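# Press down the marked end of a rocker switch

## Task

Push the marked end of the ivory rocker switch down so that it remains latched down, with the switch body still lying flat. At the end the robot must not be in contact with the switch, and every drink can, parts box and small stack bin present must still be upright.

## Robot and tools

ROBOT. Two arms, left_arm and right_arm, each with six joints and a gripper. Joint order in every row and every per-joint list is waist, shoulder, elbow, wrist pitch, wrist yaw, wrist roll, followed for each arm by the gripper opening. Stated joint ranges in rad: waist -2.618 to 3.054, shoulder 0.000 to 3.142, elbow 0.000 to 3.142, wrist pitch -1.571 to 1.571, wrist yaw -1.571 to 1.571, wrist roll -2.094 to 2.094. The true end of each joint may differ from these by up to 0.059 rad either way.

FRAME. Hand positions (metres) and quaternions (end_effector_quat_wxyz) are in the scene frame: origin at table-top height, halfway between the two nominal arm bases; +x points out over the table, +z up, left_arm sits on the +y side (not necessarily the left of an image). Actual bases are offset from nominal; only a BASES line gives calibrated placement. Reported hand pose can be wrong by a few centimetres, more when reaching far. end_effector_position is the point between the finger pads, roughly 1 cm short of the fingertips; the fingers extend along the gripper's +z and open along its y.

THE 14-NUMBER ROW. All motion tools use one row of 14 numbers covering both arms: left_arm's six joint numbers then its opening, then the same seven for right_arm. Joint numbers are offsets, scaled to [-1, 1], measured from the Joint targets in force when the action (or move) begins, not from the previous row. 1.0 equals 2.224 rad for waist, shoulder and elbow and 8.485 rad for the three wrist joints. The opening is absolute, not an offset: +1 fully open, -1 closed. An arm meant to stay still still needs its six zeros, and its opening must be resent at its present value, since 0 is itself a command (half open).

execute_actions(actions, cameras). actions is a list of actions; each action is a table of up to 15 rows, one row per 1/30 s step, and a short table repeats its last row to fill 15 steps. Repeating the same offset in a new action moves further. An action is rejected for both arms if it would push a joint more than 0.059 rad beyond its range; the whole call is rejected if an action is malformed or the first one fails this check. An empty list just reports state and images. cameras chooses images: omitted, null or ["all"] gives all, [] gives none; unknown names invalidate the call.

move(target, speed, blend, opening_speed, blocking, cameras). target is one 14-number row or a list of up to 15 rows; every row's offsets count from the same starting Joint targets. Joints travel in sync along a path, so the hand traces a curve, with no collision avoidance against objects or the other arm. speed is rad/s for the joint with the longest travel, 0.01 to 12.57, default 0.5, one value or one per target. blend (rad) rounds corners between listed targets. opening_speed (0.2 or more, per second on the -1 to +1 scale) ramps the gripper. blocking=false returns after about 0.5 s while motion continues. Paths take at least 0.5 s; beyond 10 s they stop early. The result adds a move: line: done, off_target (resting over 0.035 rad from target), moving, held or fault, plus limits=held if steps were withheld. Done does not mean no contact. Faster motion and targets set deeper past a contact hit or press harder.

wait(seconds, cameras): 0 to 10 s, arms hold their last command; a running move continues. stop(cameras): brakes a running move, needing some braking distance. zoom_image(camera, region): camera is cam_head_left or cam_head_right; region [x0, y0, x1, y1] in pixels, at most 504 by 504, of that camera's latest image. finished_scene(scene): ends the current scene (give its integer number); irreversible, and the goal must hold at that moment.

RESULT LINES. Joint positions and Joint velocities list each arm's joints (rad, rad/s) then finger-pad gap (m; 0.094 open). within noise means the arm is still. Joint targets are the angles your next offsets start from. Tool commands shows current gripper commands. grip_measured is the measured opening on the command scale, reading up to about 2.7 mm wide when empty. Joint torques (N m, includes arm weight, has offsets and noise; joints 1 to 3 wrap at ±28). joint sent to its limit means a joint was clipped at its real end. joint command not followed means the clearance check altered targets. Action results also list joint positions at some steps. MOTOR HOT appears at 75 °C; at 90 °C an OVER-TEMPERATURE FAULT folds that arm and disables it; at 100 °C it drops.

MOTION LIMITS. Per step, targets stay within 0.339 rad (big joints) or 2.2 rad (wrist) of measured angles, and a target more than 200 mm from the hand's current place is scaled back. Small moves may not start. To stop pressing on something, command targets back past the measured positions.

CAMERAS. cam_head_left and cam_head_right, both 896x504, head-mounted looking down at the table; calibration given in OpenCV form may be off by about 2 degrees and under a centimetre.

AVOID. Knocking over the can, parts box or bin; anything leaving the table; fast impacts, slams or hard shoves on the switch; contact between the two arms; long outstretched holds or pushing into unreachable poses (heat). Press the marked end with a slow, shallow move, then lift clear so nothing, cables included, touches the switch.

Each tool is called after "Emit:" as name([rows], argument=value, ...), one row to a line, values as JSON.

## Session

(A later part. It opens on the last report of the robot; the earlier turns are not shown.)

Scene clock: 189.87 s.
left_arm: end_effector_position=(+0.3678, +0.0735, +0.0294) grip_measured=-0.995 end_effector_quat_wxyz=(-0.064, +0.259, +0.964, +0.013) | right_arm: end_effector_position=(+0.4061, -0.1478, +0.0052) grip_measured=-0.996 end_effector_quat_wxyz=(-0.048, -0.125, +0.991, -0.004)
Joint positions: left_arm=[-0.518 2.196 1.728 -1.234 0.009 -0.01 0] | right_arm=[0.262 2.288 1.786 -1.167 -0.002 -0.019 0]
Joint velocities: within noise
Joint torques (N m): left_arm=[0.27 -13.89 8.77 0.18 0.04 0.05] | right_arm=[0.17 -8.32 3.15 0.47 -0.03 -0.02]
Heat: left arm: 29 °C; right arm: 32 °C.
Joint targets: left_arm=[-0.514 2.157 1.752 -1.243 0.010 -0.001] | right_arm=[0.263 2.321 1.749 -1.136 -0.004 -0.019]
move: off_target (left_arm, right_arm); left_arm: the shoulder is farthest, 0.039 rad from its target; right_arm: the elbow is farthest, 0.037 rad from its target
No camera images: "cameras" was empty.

Emit:
move([
  [0, -0.0135, 0.0576, -0.0206, 0, 0, -1, 0, -0.0364, 0.0931, -0.0256, 0, 0, -1],
  [0.0463, -0.0944, -0.1333, -0.01162, 0, 0, -1, -0.2639, -0.1304, -0.0800, -0.0289, 0, 0, -1],
], speed=0.6)

Emit:
zoom_image(camera="cam_head_left", region=[310, 300, 390, 380])

Emit:
zoom_image(camera="cam_head_right", region=[330, 300, 410, 380])

Emit:
zoom_image(camera="cam_head_left", region=[540, 300, 620, 380])

Emit:
zoom_image(camera="cam_head_right", region=[540, 300, 620, 380])

Scene clock: 201.43 s.
left_arm: end_effector_position=(+0.2999, +0.1487, +0.0503) grip_measured=-0.995 end_effector_quat_wxyz=(-0.155, +0.207, +0.966, +0.030) | right_arm: end_effector_position=(+0.3060, -0.3547, +0.0508) grip_measured=-0.996 end_effector_quat_wxyz=(-0.141, +0.167, +0.975, +0.028)
Joint positions: left_arm=[-0.415 1.995 1.461 -1.354 0.009 -0.01 0] | right_arm=[-0.327 2.074 1.589 -1.374 -0.003 -0.019 0]
Joint velocities: within noise
Joint torques (N m): left_arm=[0.35 -12.77 5.52 0.03 0.03 0.06] | right_arm=[0.28 -11.99 4.37 -0.34 -0.02 -0.02]
Heat: left arm: 30 °C; right arm: 31 °C.
Joint targets: left_arm=[-0.411 1.947 1.455 -1.341 0.010 -0.001] | right_arm=[-0.324 2.031 1.571 -1.381 -0.004 -0.019]
move: off_target (left_arm, right_arm); left_arm: the shoulder is farthest, 0.048 rad from its target; right_arm: the shoulder is farthest, 0.043 rad from its target

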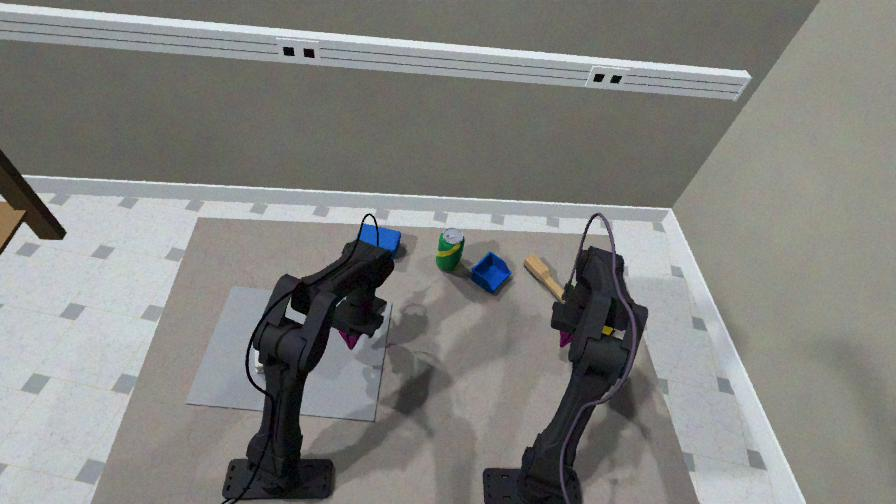

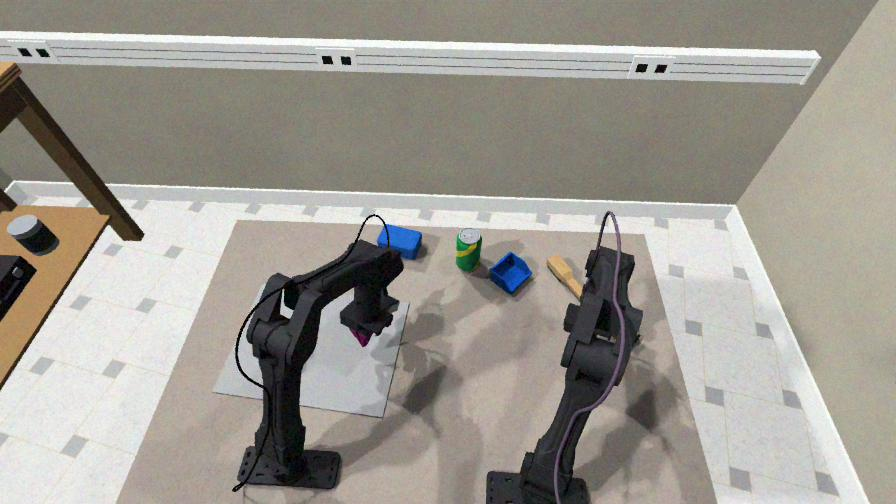

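Scaled by 6.300 from the camera's 896x504 image, which has a finer 1280x720 frame.

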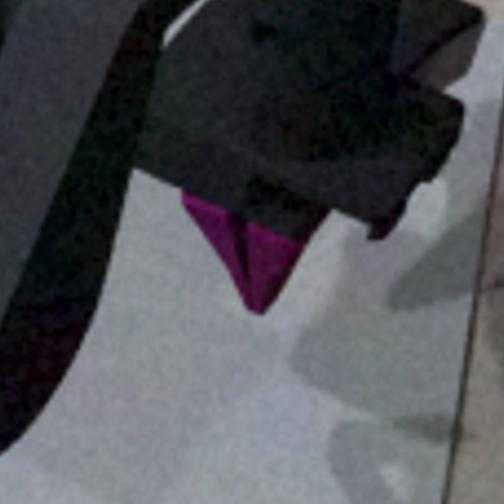

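Scaled by 6.300 from the camera's 896x504 image, which has a finer 1280x720 frame.

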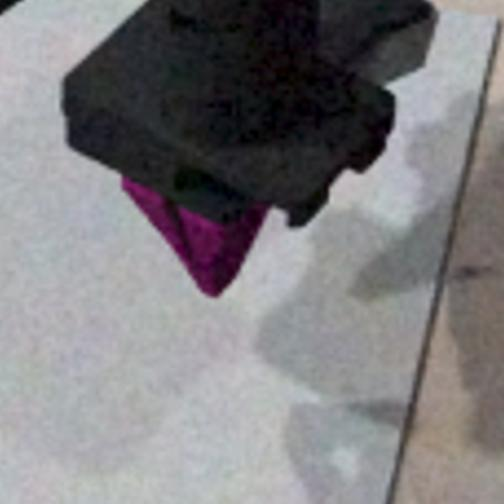

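Scaled by 6.300 from the camera's 896x504 image, which has a finer 1280x720 frame.

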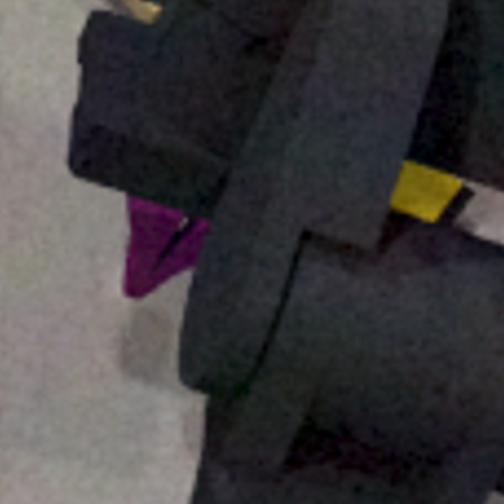

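Scaled by 6.300 from the camera's 896x504 image, which has a finer 1280x720 frame.

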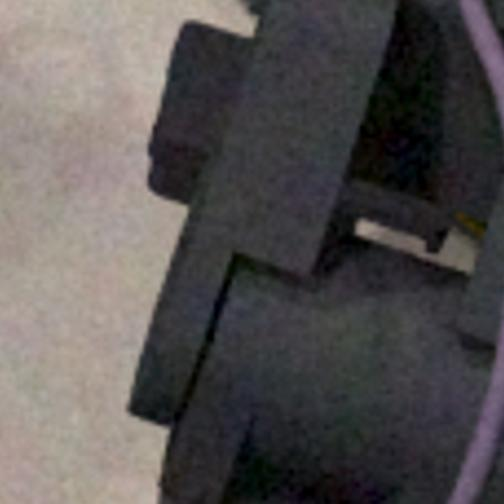

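Emit:
move([
  [0, -0.0436, 0.1326, -0.0011, 0, 0, -1, 0, -0.0589, 0.1030, 0.0037, 0, 0, -1],
  [0.1915, -0.2460, -0.1147, 0.1227, 0, 0, -1, 0.1403, -0.2837, -0.1668, 0.1274, 0, 0, -1],
  [0.1915, -0.1821, -0.4960, 0.2659, 0, 0, -1, 0.1403, -0.2154, -0.5342, 0.2656, 0, 0, -1],
], speed=1.2, blend=[0.15, 0.2, 0], cameras=["cam_head_right"])

Scene clock: 224.47 s.
left_arm: end_effector_position=(+0.4324, +0.2683, +0.1097) grip_measured=-0.995 end_effector_quat_wxyz=(+0.600, +0.002, +0.800, -0.009) | right_arm: end_effector_position=(+0.4097, -0.2610, +0.1100) grip_measured=-0.996 end_effector_quat_wxyz=(+0.592, +0.010, +0.806, -0.018)
Joint positions: left_arm=[0.01 1.531 0.354 0.893 0.009 -0.01 0] | right_arm=[-0.016 1.542 0.397 0.842 -0.003 -0.019 0]
Joint velocities: within noise
Joint torques (N m): left_arm=[0.35 -3.62 5.82 2.42 0.02 0.05] | right_arm=[0.36 -3.66 4.79 2.43 -0.02 -0.02]
Heat: left arm: 30 °C; right arm: 32 °C.
Joint targets: left_arm=[0.015 1.542 0.352 0.915 0.010 -0.001] | right_arm=[-0.012 1.553 0.383 0.872 -0.004 -0.019]
move: done; blend cut to 0.1475 rad at target 1
Images, in order (width x height): cam_head_right 896x504.

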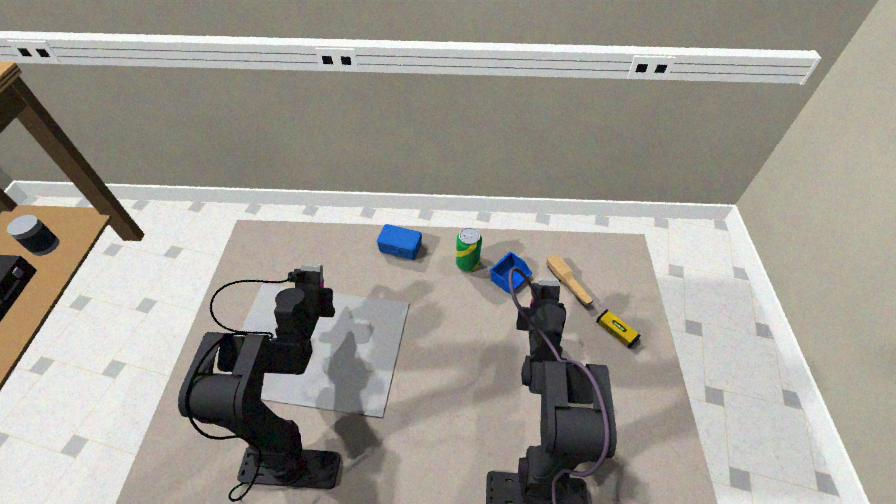

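Emit:
move([
  [0.0832, -0.0638, 0.3813, -0.1432, -0.0011, 0, -1, 0, 0, 0, 0, 0, 0, -1],
  [0.1322, 0.1241, 0.4847, -0.2798, -0.0011, 0, -1, 0, 0, 0, 0, 0, 0, -1],
], speed=2.0, blend=[0.3, 0])

Emit:
zoom_image(camera="cam_head_right", region=[240, 310, 320, 390])

Scene clock: 229.07 s.
left_arm: end_effector_position=(+0.2864, +0.3453, +0.0979) grip_measured=-0.995 end_effector_quat_wxyz=(-0.133, -0.147, +0.980, -0.023) | right_arm: end_effector_position=(+0.4098, -0.2610, +0.1102) grip_measured=-0.996 end_effector_quat_wxyz=(+0.592, +0.010, +0.805, -0.018)
Joint positions: left_arm=[0.304 1.798 1.405 -1.448 0.008 -0.01 0] | right_arm=[-0.016 1.542 0.397 0.843 -0.003 -0.019 0]
Joint velocities: within noise
Joint torques (N m): left_arm=[0.42 -5.68 8.61 -0.12 -0.09 0.08] | right_arm=[0.36 -3.63 4.78 2.42 -0.03 -0.02]
Heat: left arm: 30 °C; right arm: 32 °C.
Joint targets: left_arm=[0.309 1.818 1.430 -1.459 0.000 -0.001] | right_arm=[-0.012 1.553 0.383 0.872 -0.004 -0.019]
move: done

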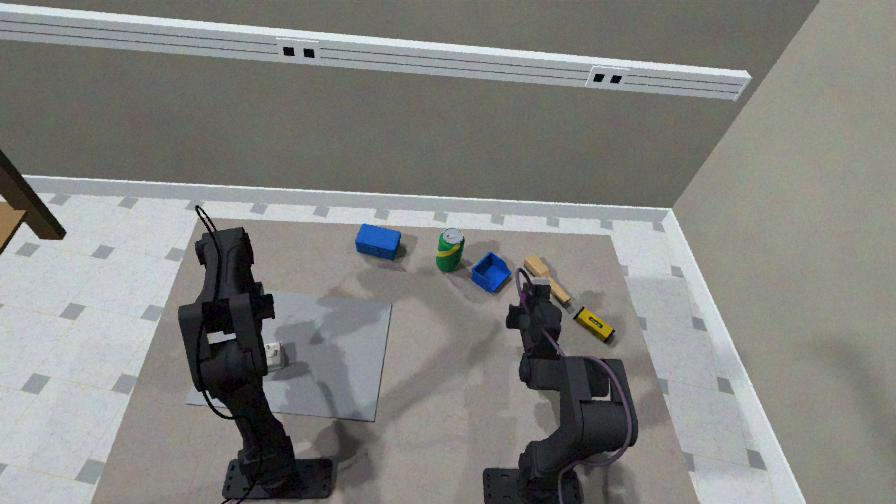

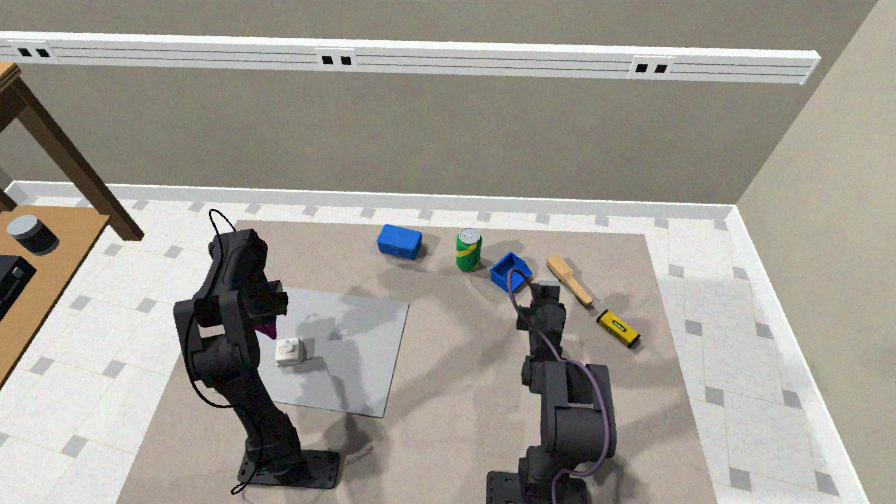

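Scaled by 6.300 from the camera's 896x504 image, which has a finer 1280x720 frame.

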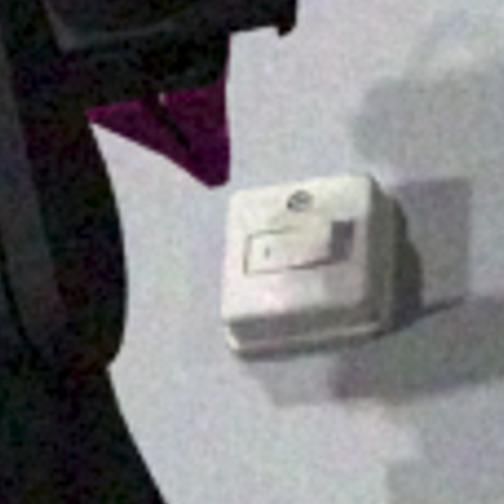

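Emit:
move([
  [0, 0.0135, -0.0742, 0.02222, 0, 0, -1, 0, 0, 0, 0, 0, 0, -1],
  [0, 0.0288, -0.1021, 0.03347, 0, 0, -1, 0, 0, 0, 0, 0, 0, -1],
  [0, -0.009, 0, 0, 0, 0, -1, 0, 0, 0, 0, 0, 0, -1],
], speed=[0.6, 0.2, 0.8])

Emit:
zoom_image(camera="cam_head_right", region=[240, 310, 320, 390])

Scene clock: 236.13 s.
left_arm: end_effector_position=(+0.2876, +0.3457, +0.0916) grip_measured=-0.995 end_effector_quat_wxyz=(-0.145, -0.146, +0.978, -0.024) | right_arm: end_effector_position=(+0.4098, -0.2610, +0.1103) grip_measured=-0.996 end_effector_quat_wxyz=(+0.593, +0.010, +0.805, -0.018)
Joint positions: left_arm=[0.304 1.829 1.412 -1.448 0.008 -0.01 0] | right_arm=[-0.016 1.542 0.397 0.843 -0.003 -0.019 0]
Joint velocities: within noise
Joint torques (N m): left_arm=[0.36 -10.02 7.94 -0.18 -0.06 0.1] | right_arm=[0.36 -3.63 4.78 2.42 -0.03 -0.02]
Heat: left arm: 29 °C; right arm: 33 °C.
Joint targets: left_arm=[0.309 1.798 1.430 -1.459 0.001 -0.001] | right_arm=[-0.012 1.553 0.383 0.873 -0.004 -0.019]
move: done

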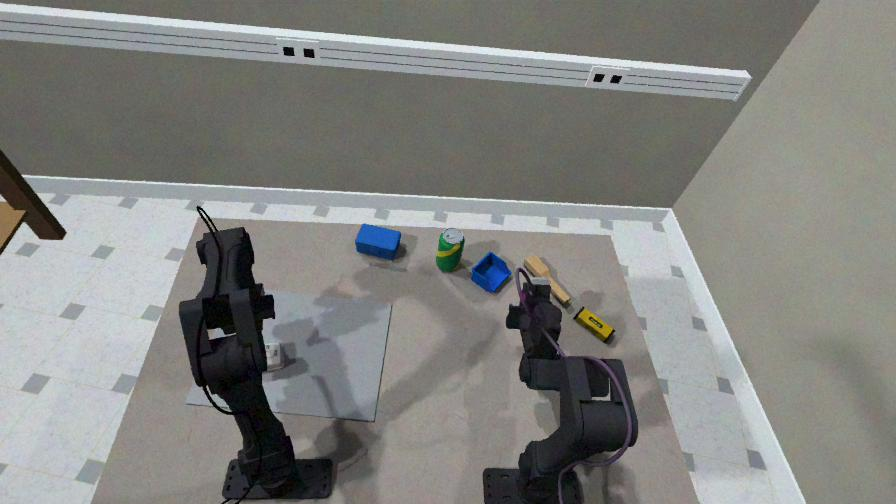

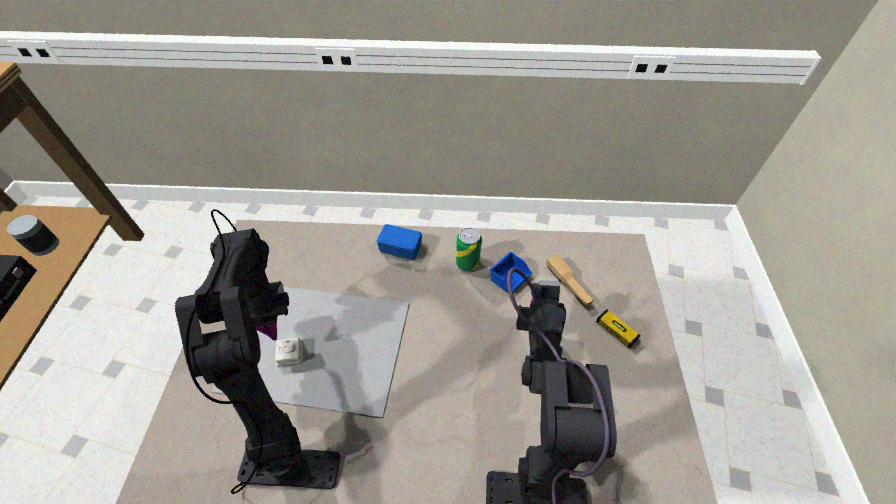

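Scaled by 6.300 from the camera's 896x504 image, which has a finer 1280x720 frame.

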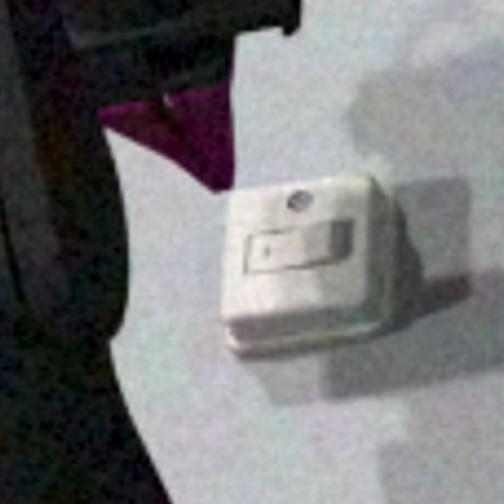

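Emit:
finished_scene(scene=1)

The scene is finished: the task was done.


## Next scene

The same job, from a new start.

Emit:
execute_actions(actions=[])

Scene clock: 0.00 s.
left_arm: end_effector_position=(+0.4364, +0.2538, +0.1116) grip_measured=+1.000 end_effector_quat_wxyz=(+0.579, +0.028, +0.810, -0.084) | right_arm: end_effector_position=(+0.3944, -0.2769, +0.0830) grip_measured=+1.000 end_effector_quat_wxyz=(+0.563, +0.034, +0.826, +0.021)
Joint positions: left_arm=[0.065 1.514 0.411 0.774 0.215 -0.036 0.094] | right_arm=[-0.117 1.567 0.353 0.835 -0.132 0.026 0.094]
Joint velocities: within noise
Joint torques (N m): no reading
Heat: left arm: 25 °C; right arm: 28 °C.
Joint targets: left_arm=[0.065 1.504 0.421 0.784 0.216 -0.036] | right_arm=[-0.117 1.560 0.360 0.835 -0.133 0.026]
Tool commands: left_gripper/opening=+1.0 right_gripper/opening=+1.0

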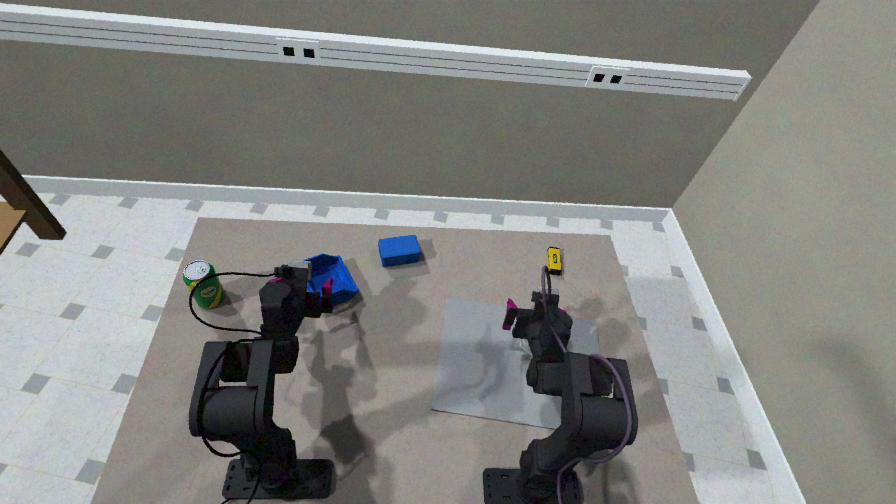

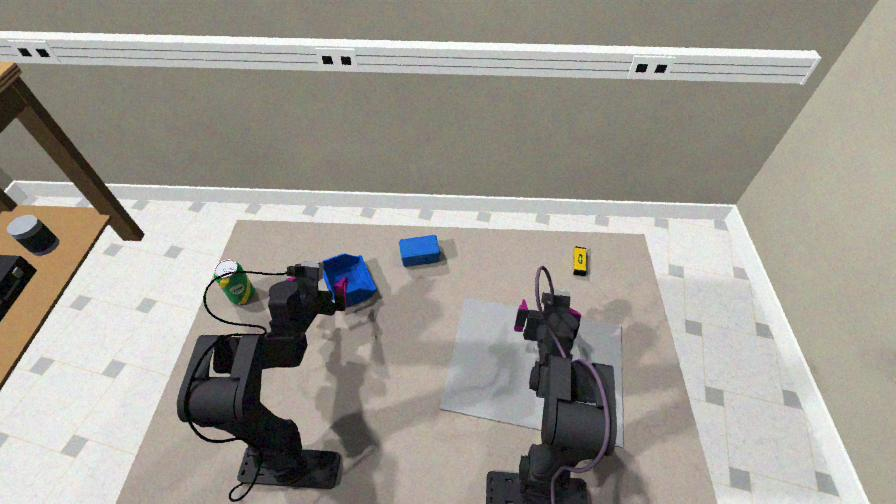

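Emit:
move(target=[0, 0, 0, 0, 0, 0, 1, -0.283, -0.2248, 0, 0, 0.0157, 0, -1], speed=1.5, opening_speed=2.5)

Emit:
zoom_image(camera="cam_head_left", region=[430, 290, 600, 430])

Emit:
zoom_image(camera="cam_head_right", region=[440, 290, 610, 430])

Scene clock: 3.07 s.
left_arm: end_effector_position=(+0.4364, +0.2538, +0.1116) grip_measured=+1.000 end_effector_quat_wxyz=(+0.579, +0.028, +0.810, -0.084) | right_arm: end_effector_position=(+0.2675, -0.4970, +0.2607) grip_measured=-0.996 end_effector_quat_wxyz=(+0.693, +0.258, +0.617, -0.269)
Joint positions: left_arm=[0.065 1.514 0.411 0.774 0.215 -0.036 0.094] | right_arm=[-0.742 1.072 0.353 0.825 -0.006 0.026 0]
Joint velocities: within noise
Joint torques (N m): left_arm=[-0.02 -5.31 7.35 2.25 0.07 -0.02] | right_arm=[-0.38 -2.58 7.95 2.14 0.08 -0.03]
Heat: left arm: 25 °C; right arm: 29 °C.
Joint targets: left_arm=[0.065 1.504 0.421 0.784 0.216 -0.036] | right_arm=[-0.747 1.060 0.360 0.835 0.000 0.026]
move: done

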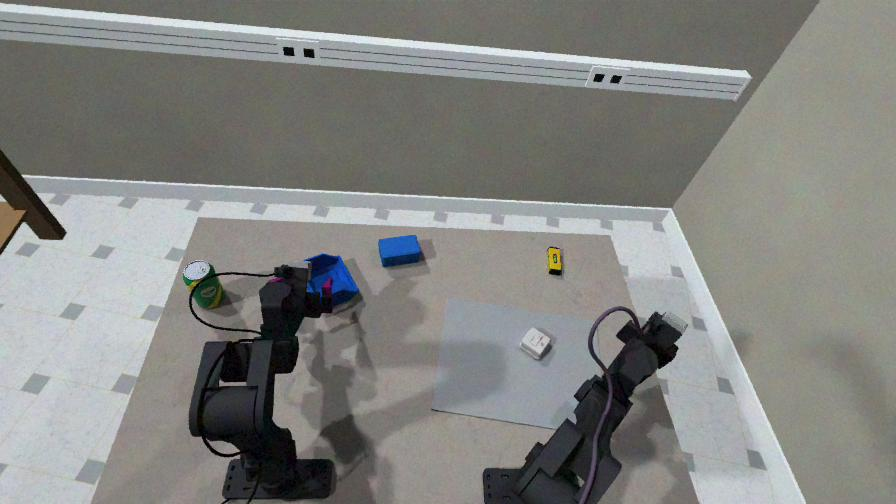

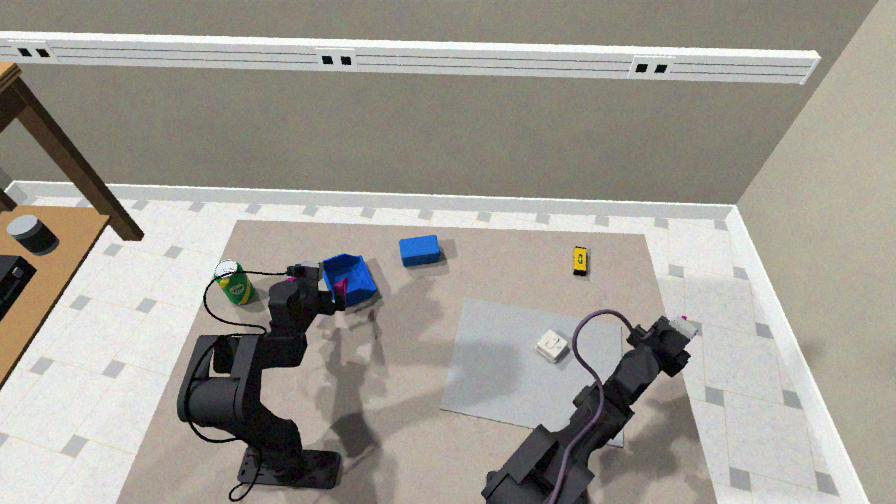

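Scaled by 2.965 from the camera's 896x504 image, which has a finer 1280x720 frame.

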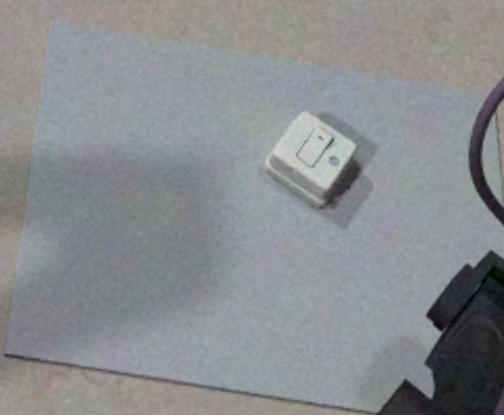

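Scaled by 2.965 from the camera's 896x504 image, which has a finer 1280x720 frame.

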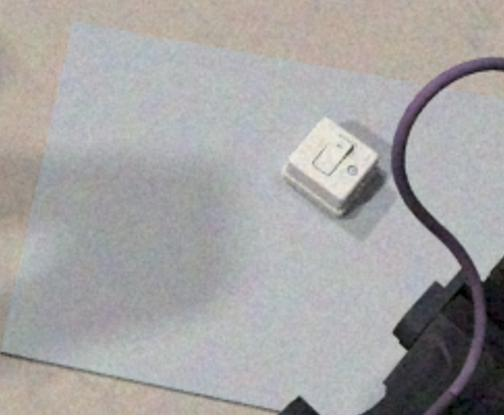

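Emit:
zoom_image(camera="cam_head_left", region=[511, 319, 561, 369])

Emit:
zoom_image(camera="cam_head_right", region=[528, 321, 578, 371])

Scaled by 10.080 from the camera's 896x504 image, which has a finer 1280x720 frame.

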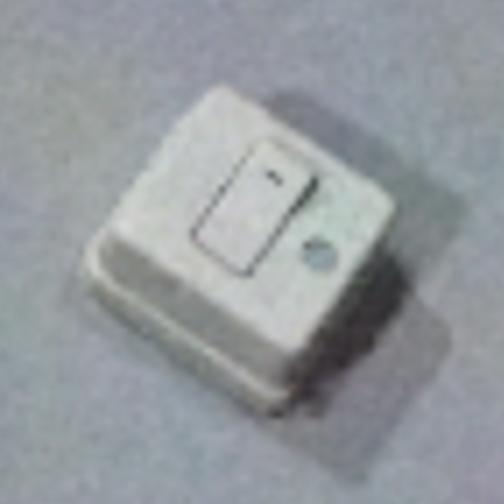

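Scaled by 10.080 from the camera's 896x504 image, which has a finer 1280x720 frame.

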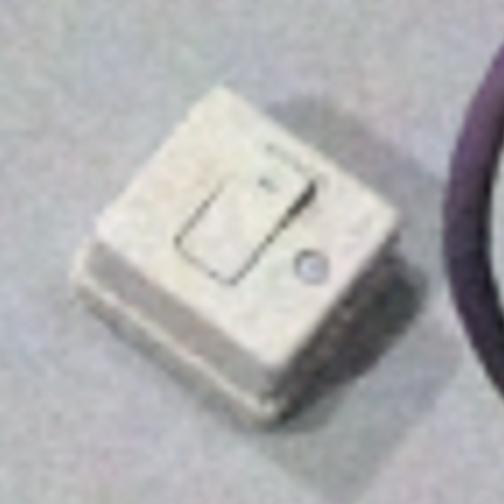

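Emit:
move([
  [0, 0, 0, 0, 0, 0, 1, 0.1335, 0.1529, 0.3777, -0.1338, 0, 0, -1],
  [0, 0, 0, 0, 0, 0, 1, 0.2689, 0.4290, 0.6030, -0.2666, 0, -0.003, -1],
], speed=2.0, blend=[0.3, 0])

Emit:
zoom_image(camera="cam_head_left", region=[500, 290, 580, 370])

Emit:
zoom_image(camera="cam_head_right", region=[510, 290, 590, 370])

Scene clock: 11.67 s.
left_arm: end_effector_position=(+0.4364, +0.2538, +0.1116) grip_measured=+1.000 end_effector_quat_wxyz=(+0.579, +0.028, +0.810, -0.084) | right_arm: end_effector_position=(+0.3361, -0.3031, +0.0918) grip_measured=-0.997 end_effector_quat_wxyz=(-0.086, +0.092, +0.992, +0.008)
Joint positions: left_arm=[0.065 1.514 0.411 0.774 0.215 -0.036 0.094] | right_arm=[-0.15 1.995 1.664 -1.414 0 0.005 0]
Joint velocities: within noise
Joint torques (N m): left_arm=[-0.03 -5.23 7.32 2.22 0.09 -0.01] | right_arm=[0.09 -7.09 9.28 -0.15 0 -0.06]
Heat: left arm: 27 °C; right arm: 30 °C.
Joint targets: left_arm=[0.065 1.504 0.421 0.784 0.216 -0.036] | right_arm=[-0.149 2.014 1.701 -1.427 0.000 0.000]
move: off_target (right_arm); right_arm: the elbow is farthest, 0.037 rad from its target

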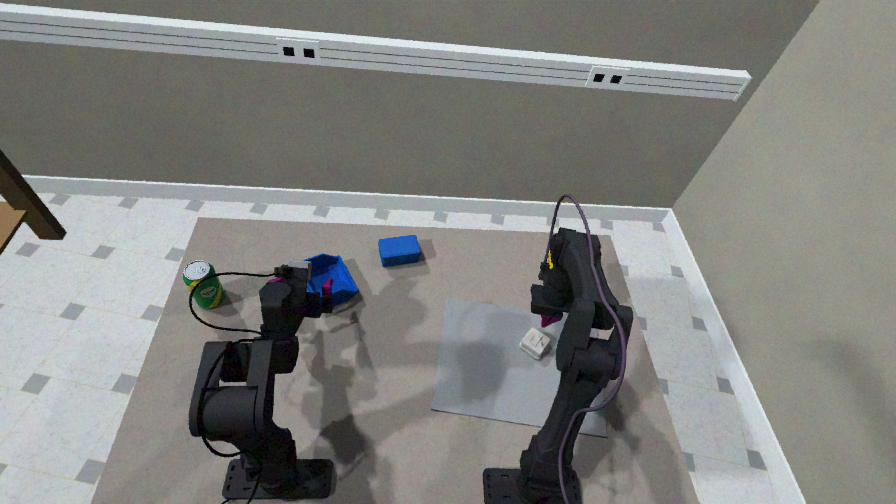

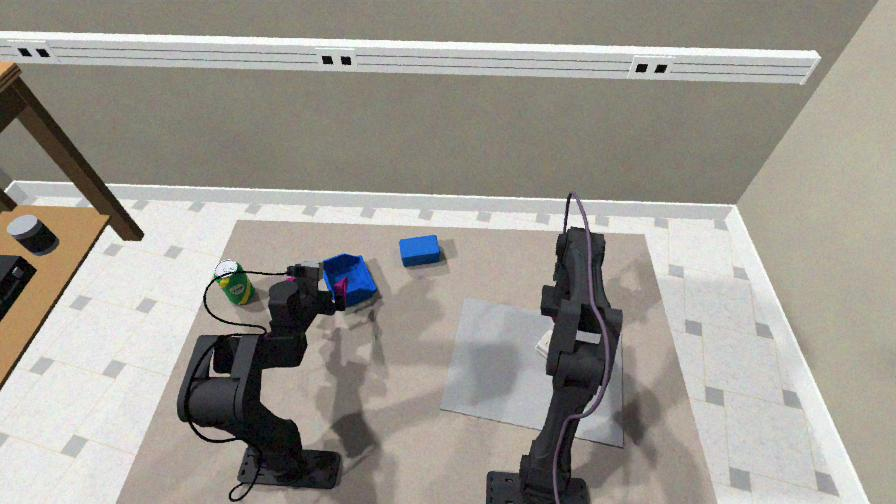

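Scaled by 6.300 from the camera's 896x504 image, which has a finer 1280x720 frame.

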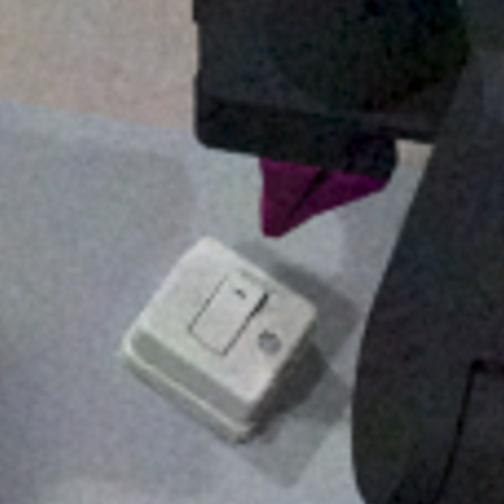

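Scaled by 6.300 from the camera's 896x504 image, which has a finer 1280x720 frame.

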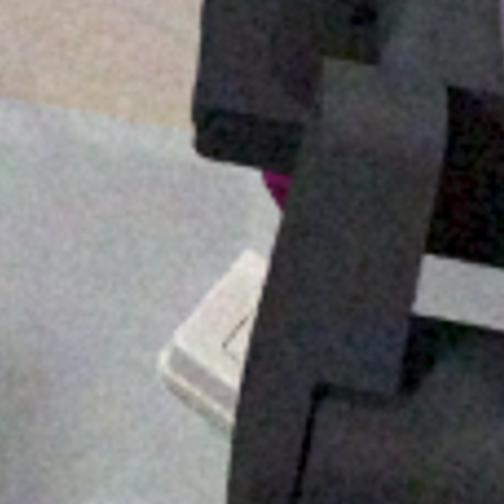

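Emit:
move([
  [0, 0, 0, 0, 0, 0, 1, 0, 0.0112, -0.0715, 0.0180, 0, 0, -1],
  [0, 0, 0, 0, 0, 0, 1, 0, 0.0229, -0.1005, 0.02876, 0, 0, -1],
  [0, 0, 0, 0, 0, 0, 1, 0, -0.009, 0, 0, 0, 0, -1],
], speed=[0.6, 0.2, 0.8])

Emit:
zoom_image(camera="cam_head_left", region=[511, 309, 571, 369])

Scene clock: 18.90 s.
left_arm: end_effector_position=(+0.4364, +0.2538, +0.1116) grip_measured=+1.000 end_effector_quat_wxyz=(+0.579, +0.028, +0.810, -0.084) | right_arm: end_effector_position=(+0.3379, -0.3034, +0.0844) grip_measured=-0.997 end_effector_quat_wxyz=(-0.096, +0.091, +0.991, +0.008)
Joint positions: left_arm=[0.065 1.514 0.411 0.774 0.215 -0.036 0.094] | right_arm=[-0.15 2.025 1.674 -1.414 0 0.004 0]
Joint velocities: within noise
Joint torques (N m): left_arm=[-0.01 -5.35 7.3 2.27 0.09 -0.01] | right_arm=[0.09 -10.89 8.38 -0.2 0 -0.07]
Heat: left arm: 28 °C; right arm: 30 °C.
Joint targets: left_arm=[0.065 1.504 0.421 0.784 0.216 -0.036] | right_arm=[-0.149 1.995 1.701 -1.427 0.000 0.000]
move: done

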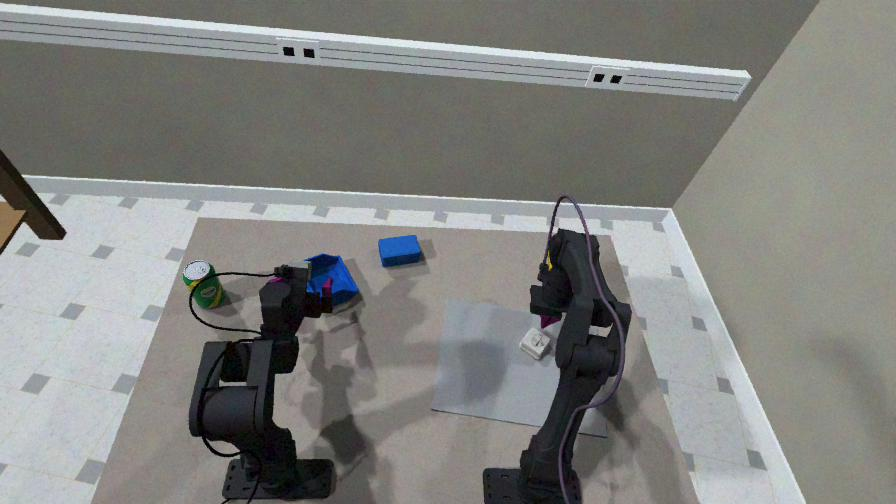

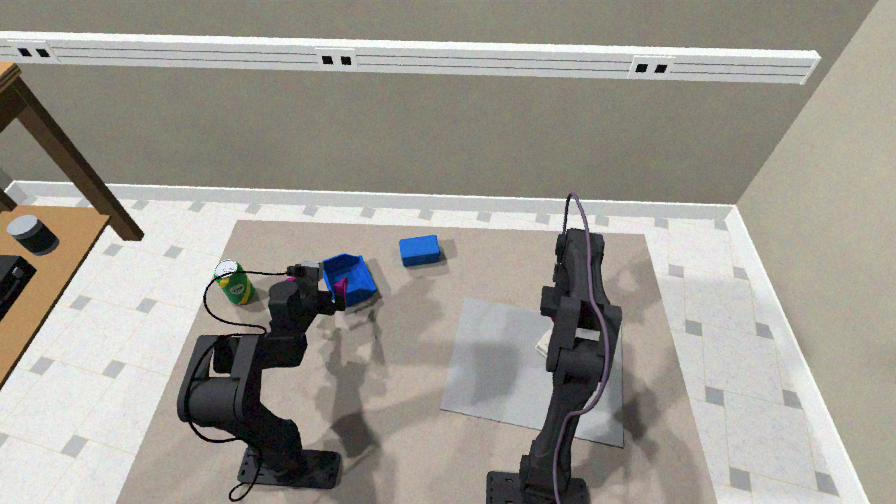

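Scaled by 8.400 from the camera's 896x504 image, which has a finer 1280x720 frame.

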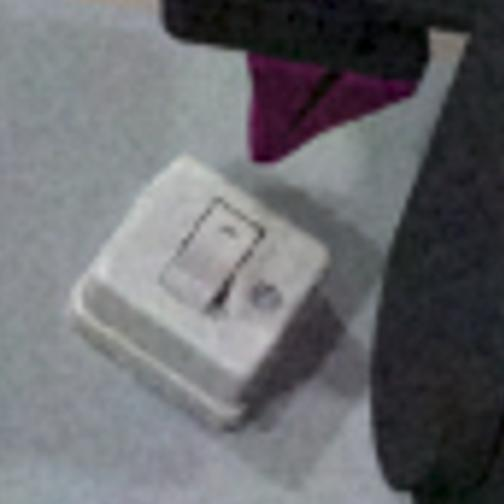

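Emit:
finished_scene(scene=2)

The scene is finished: the task was done.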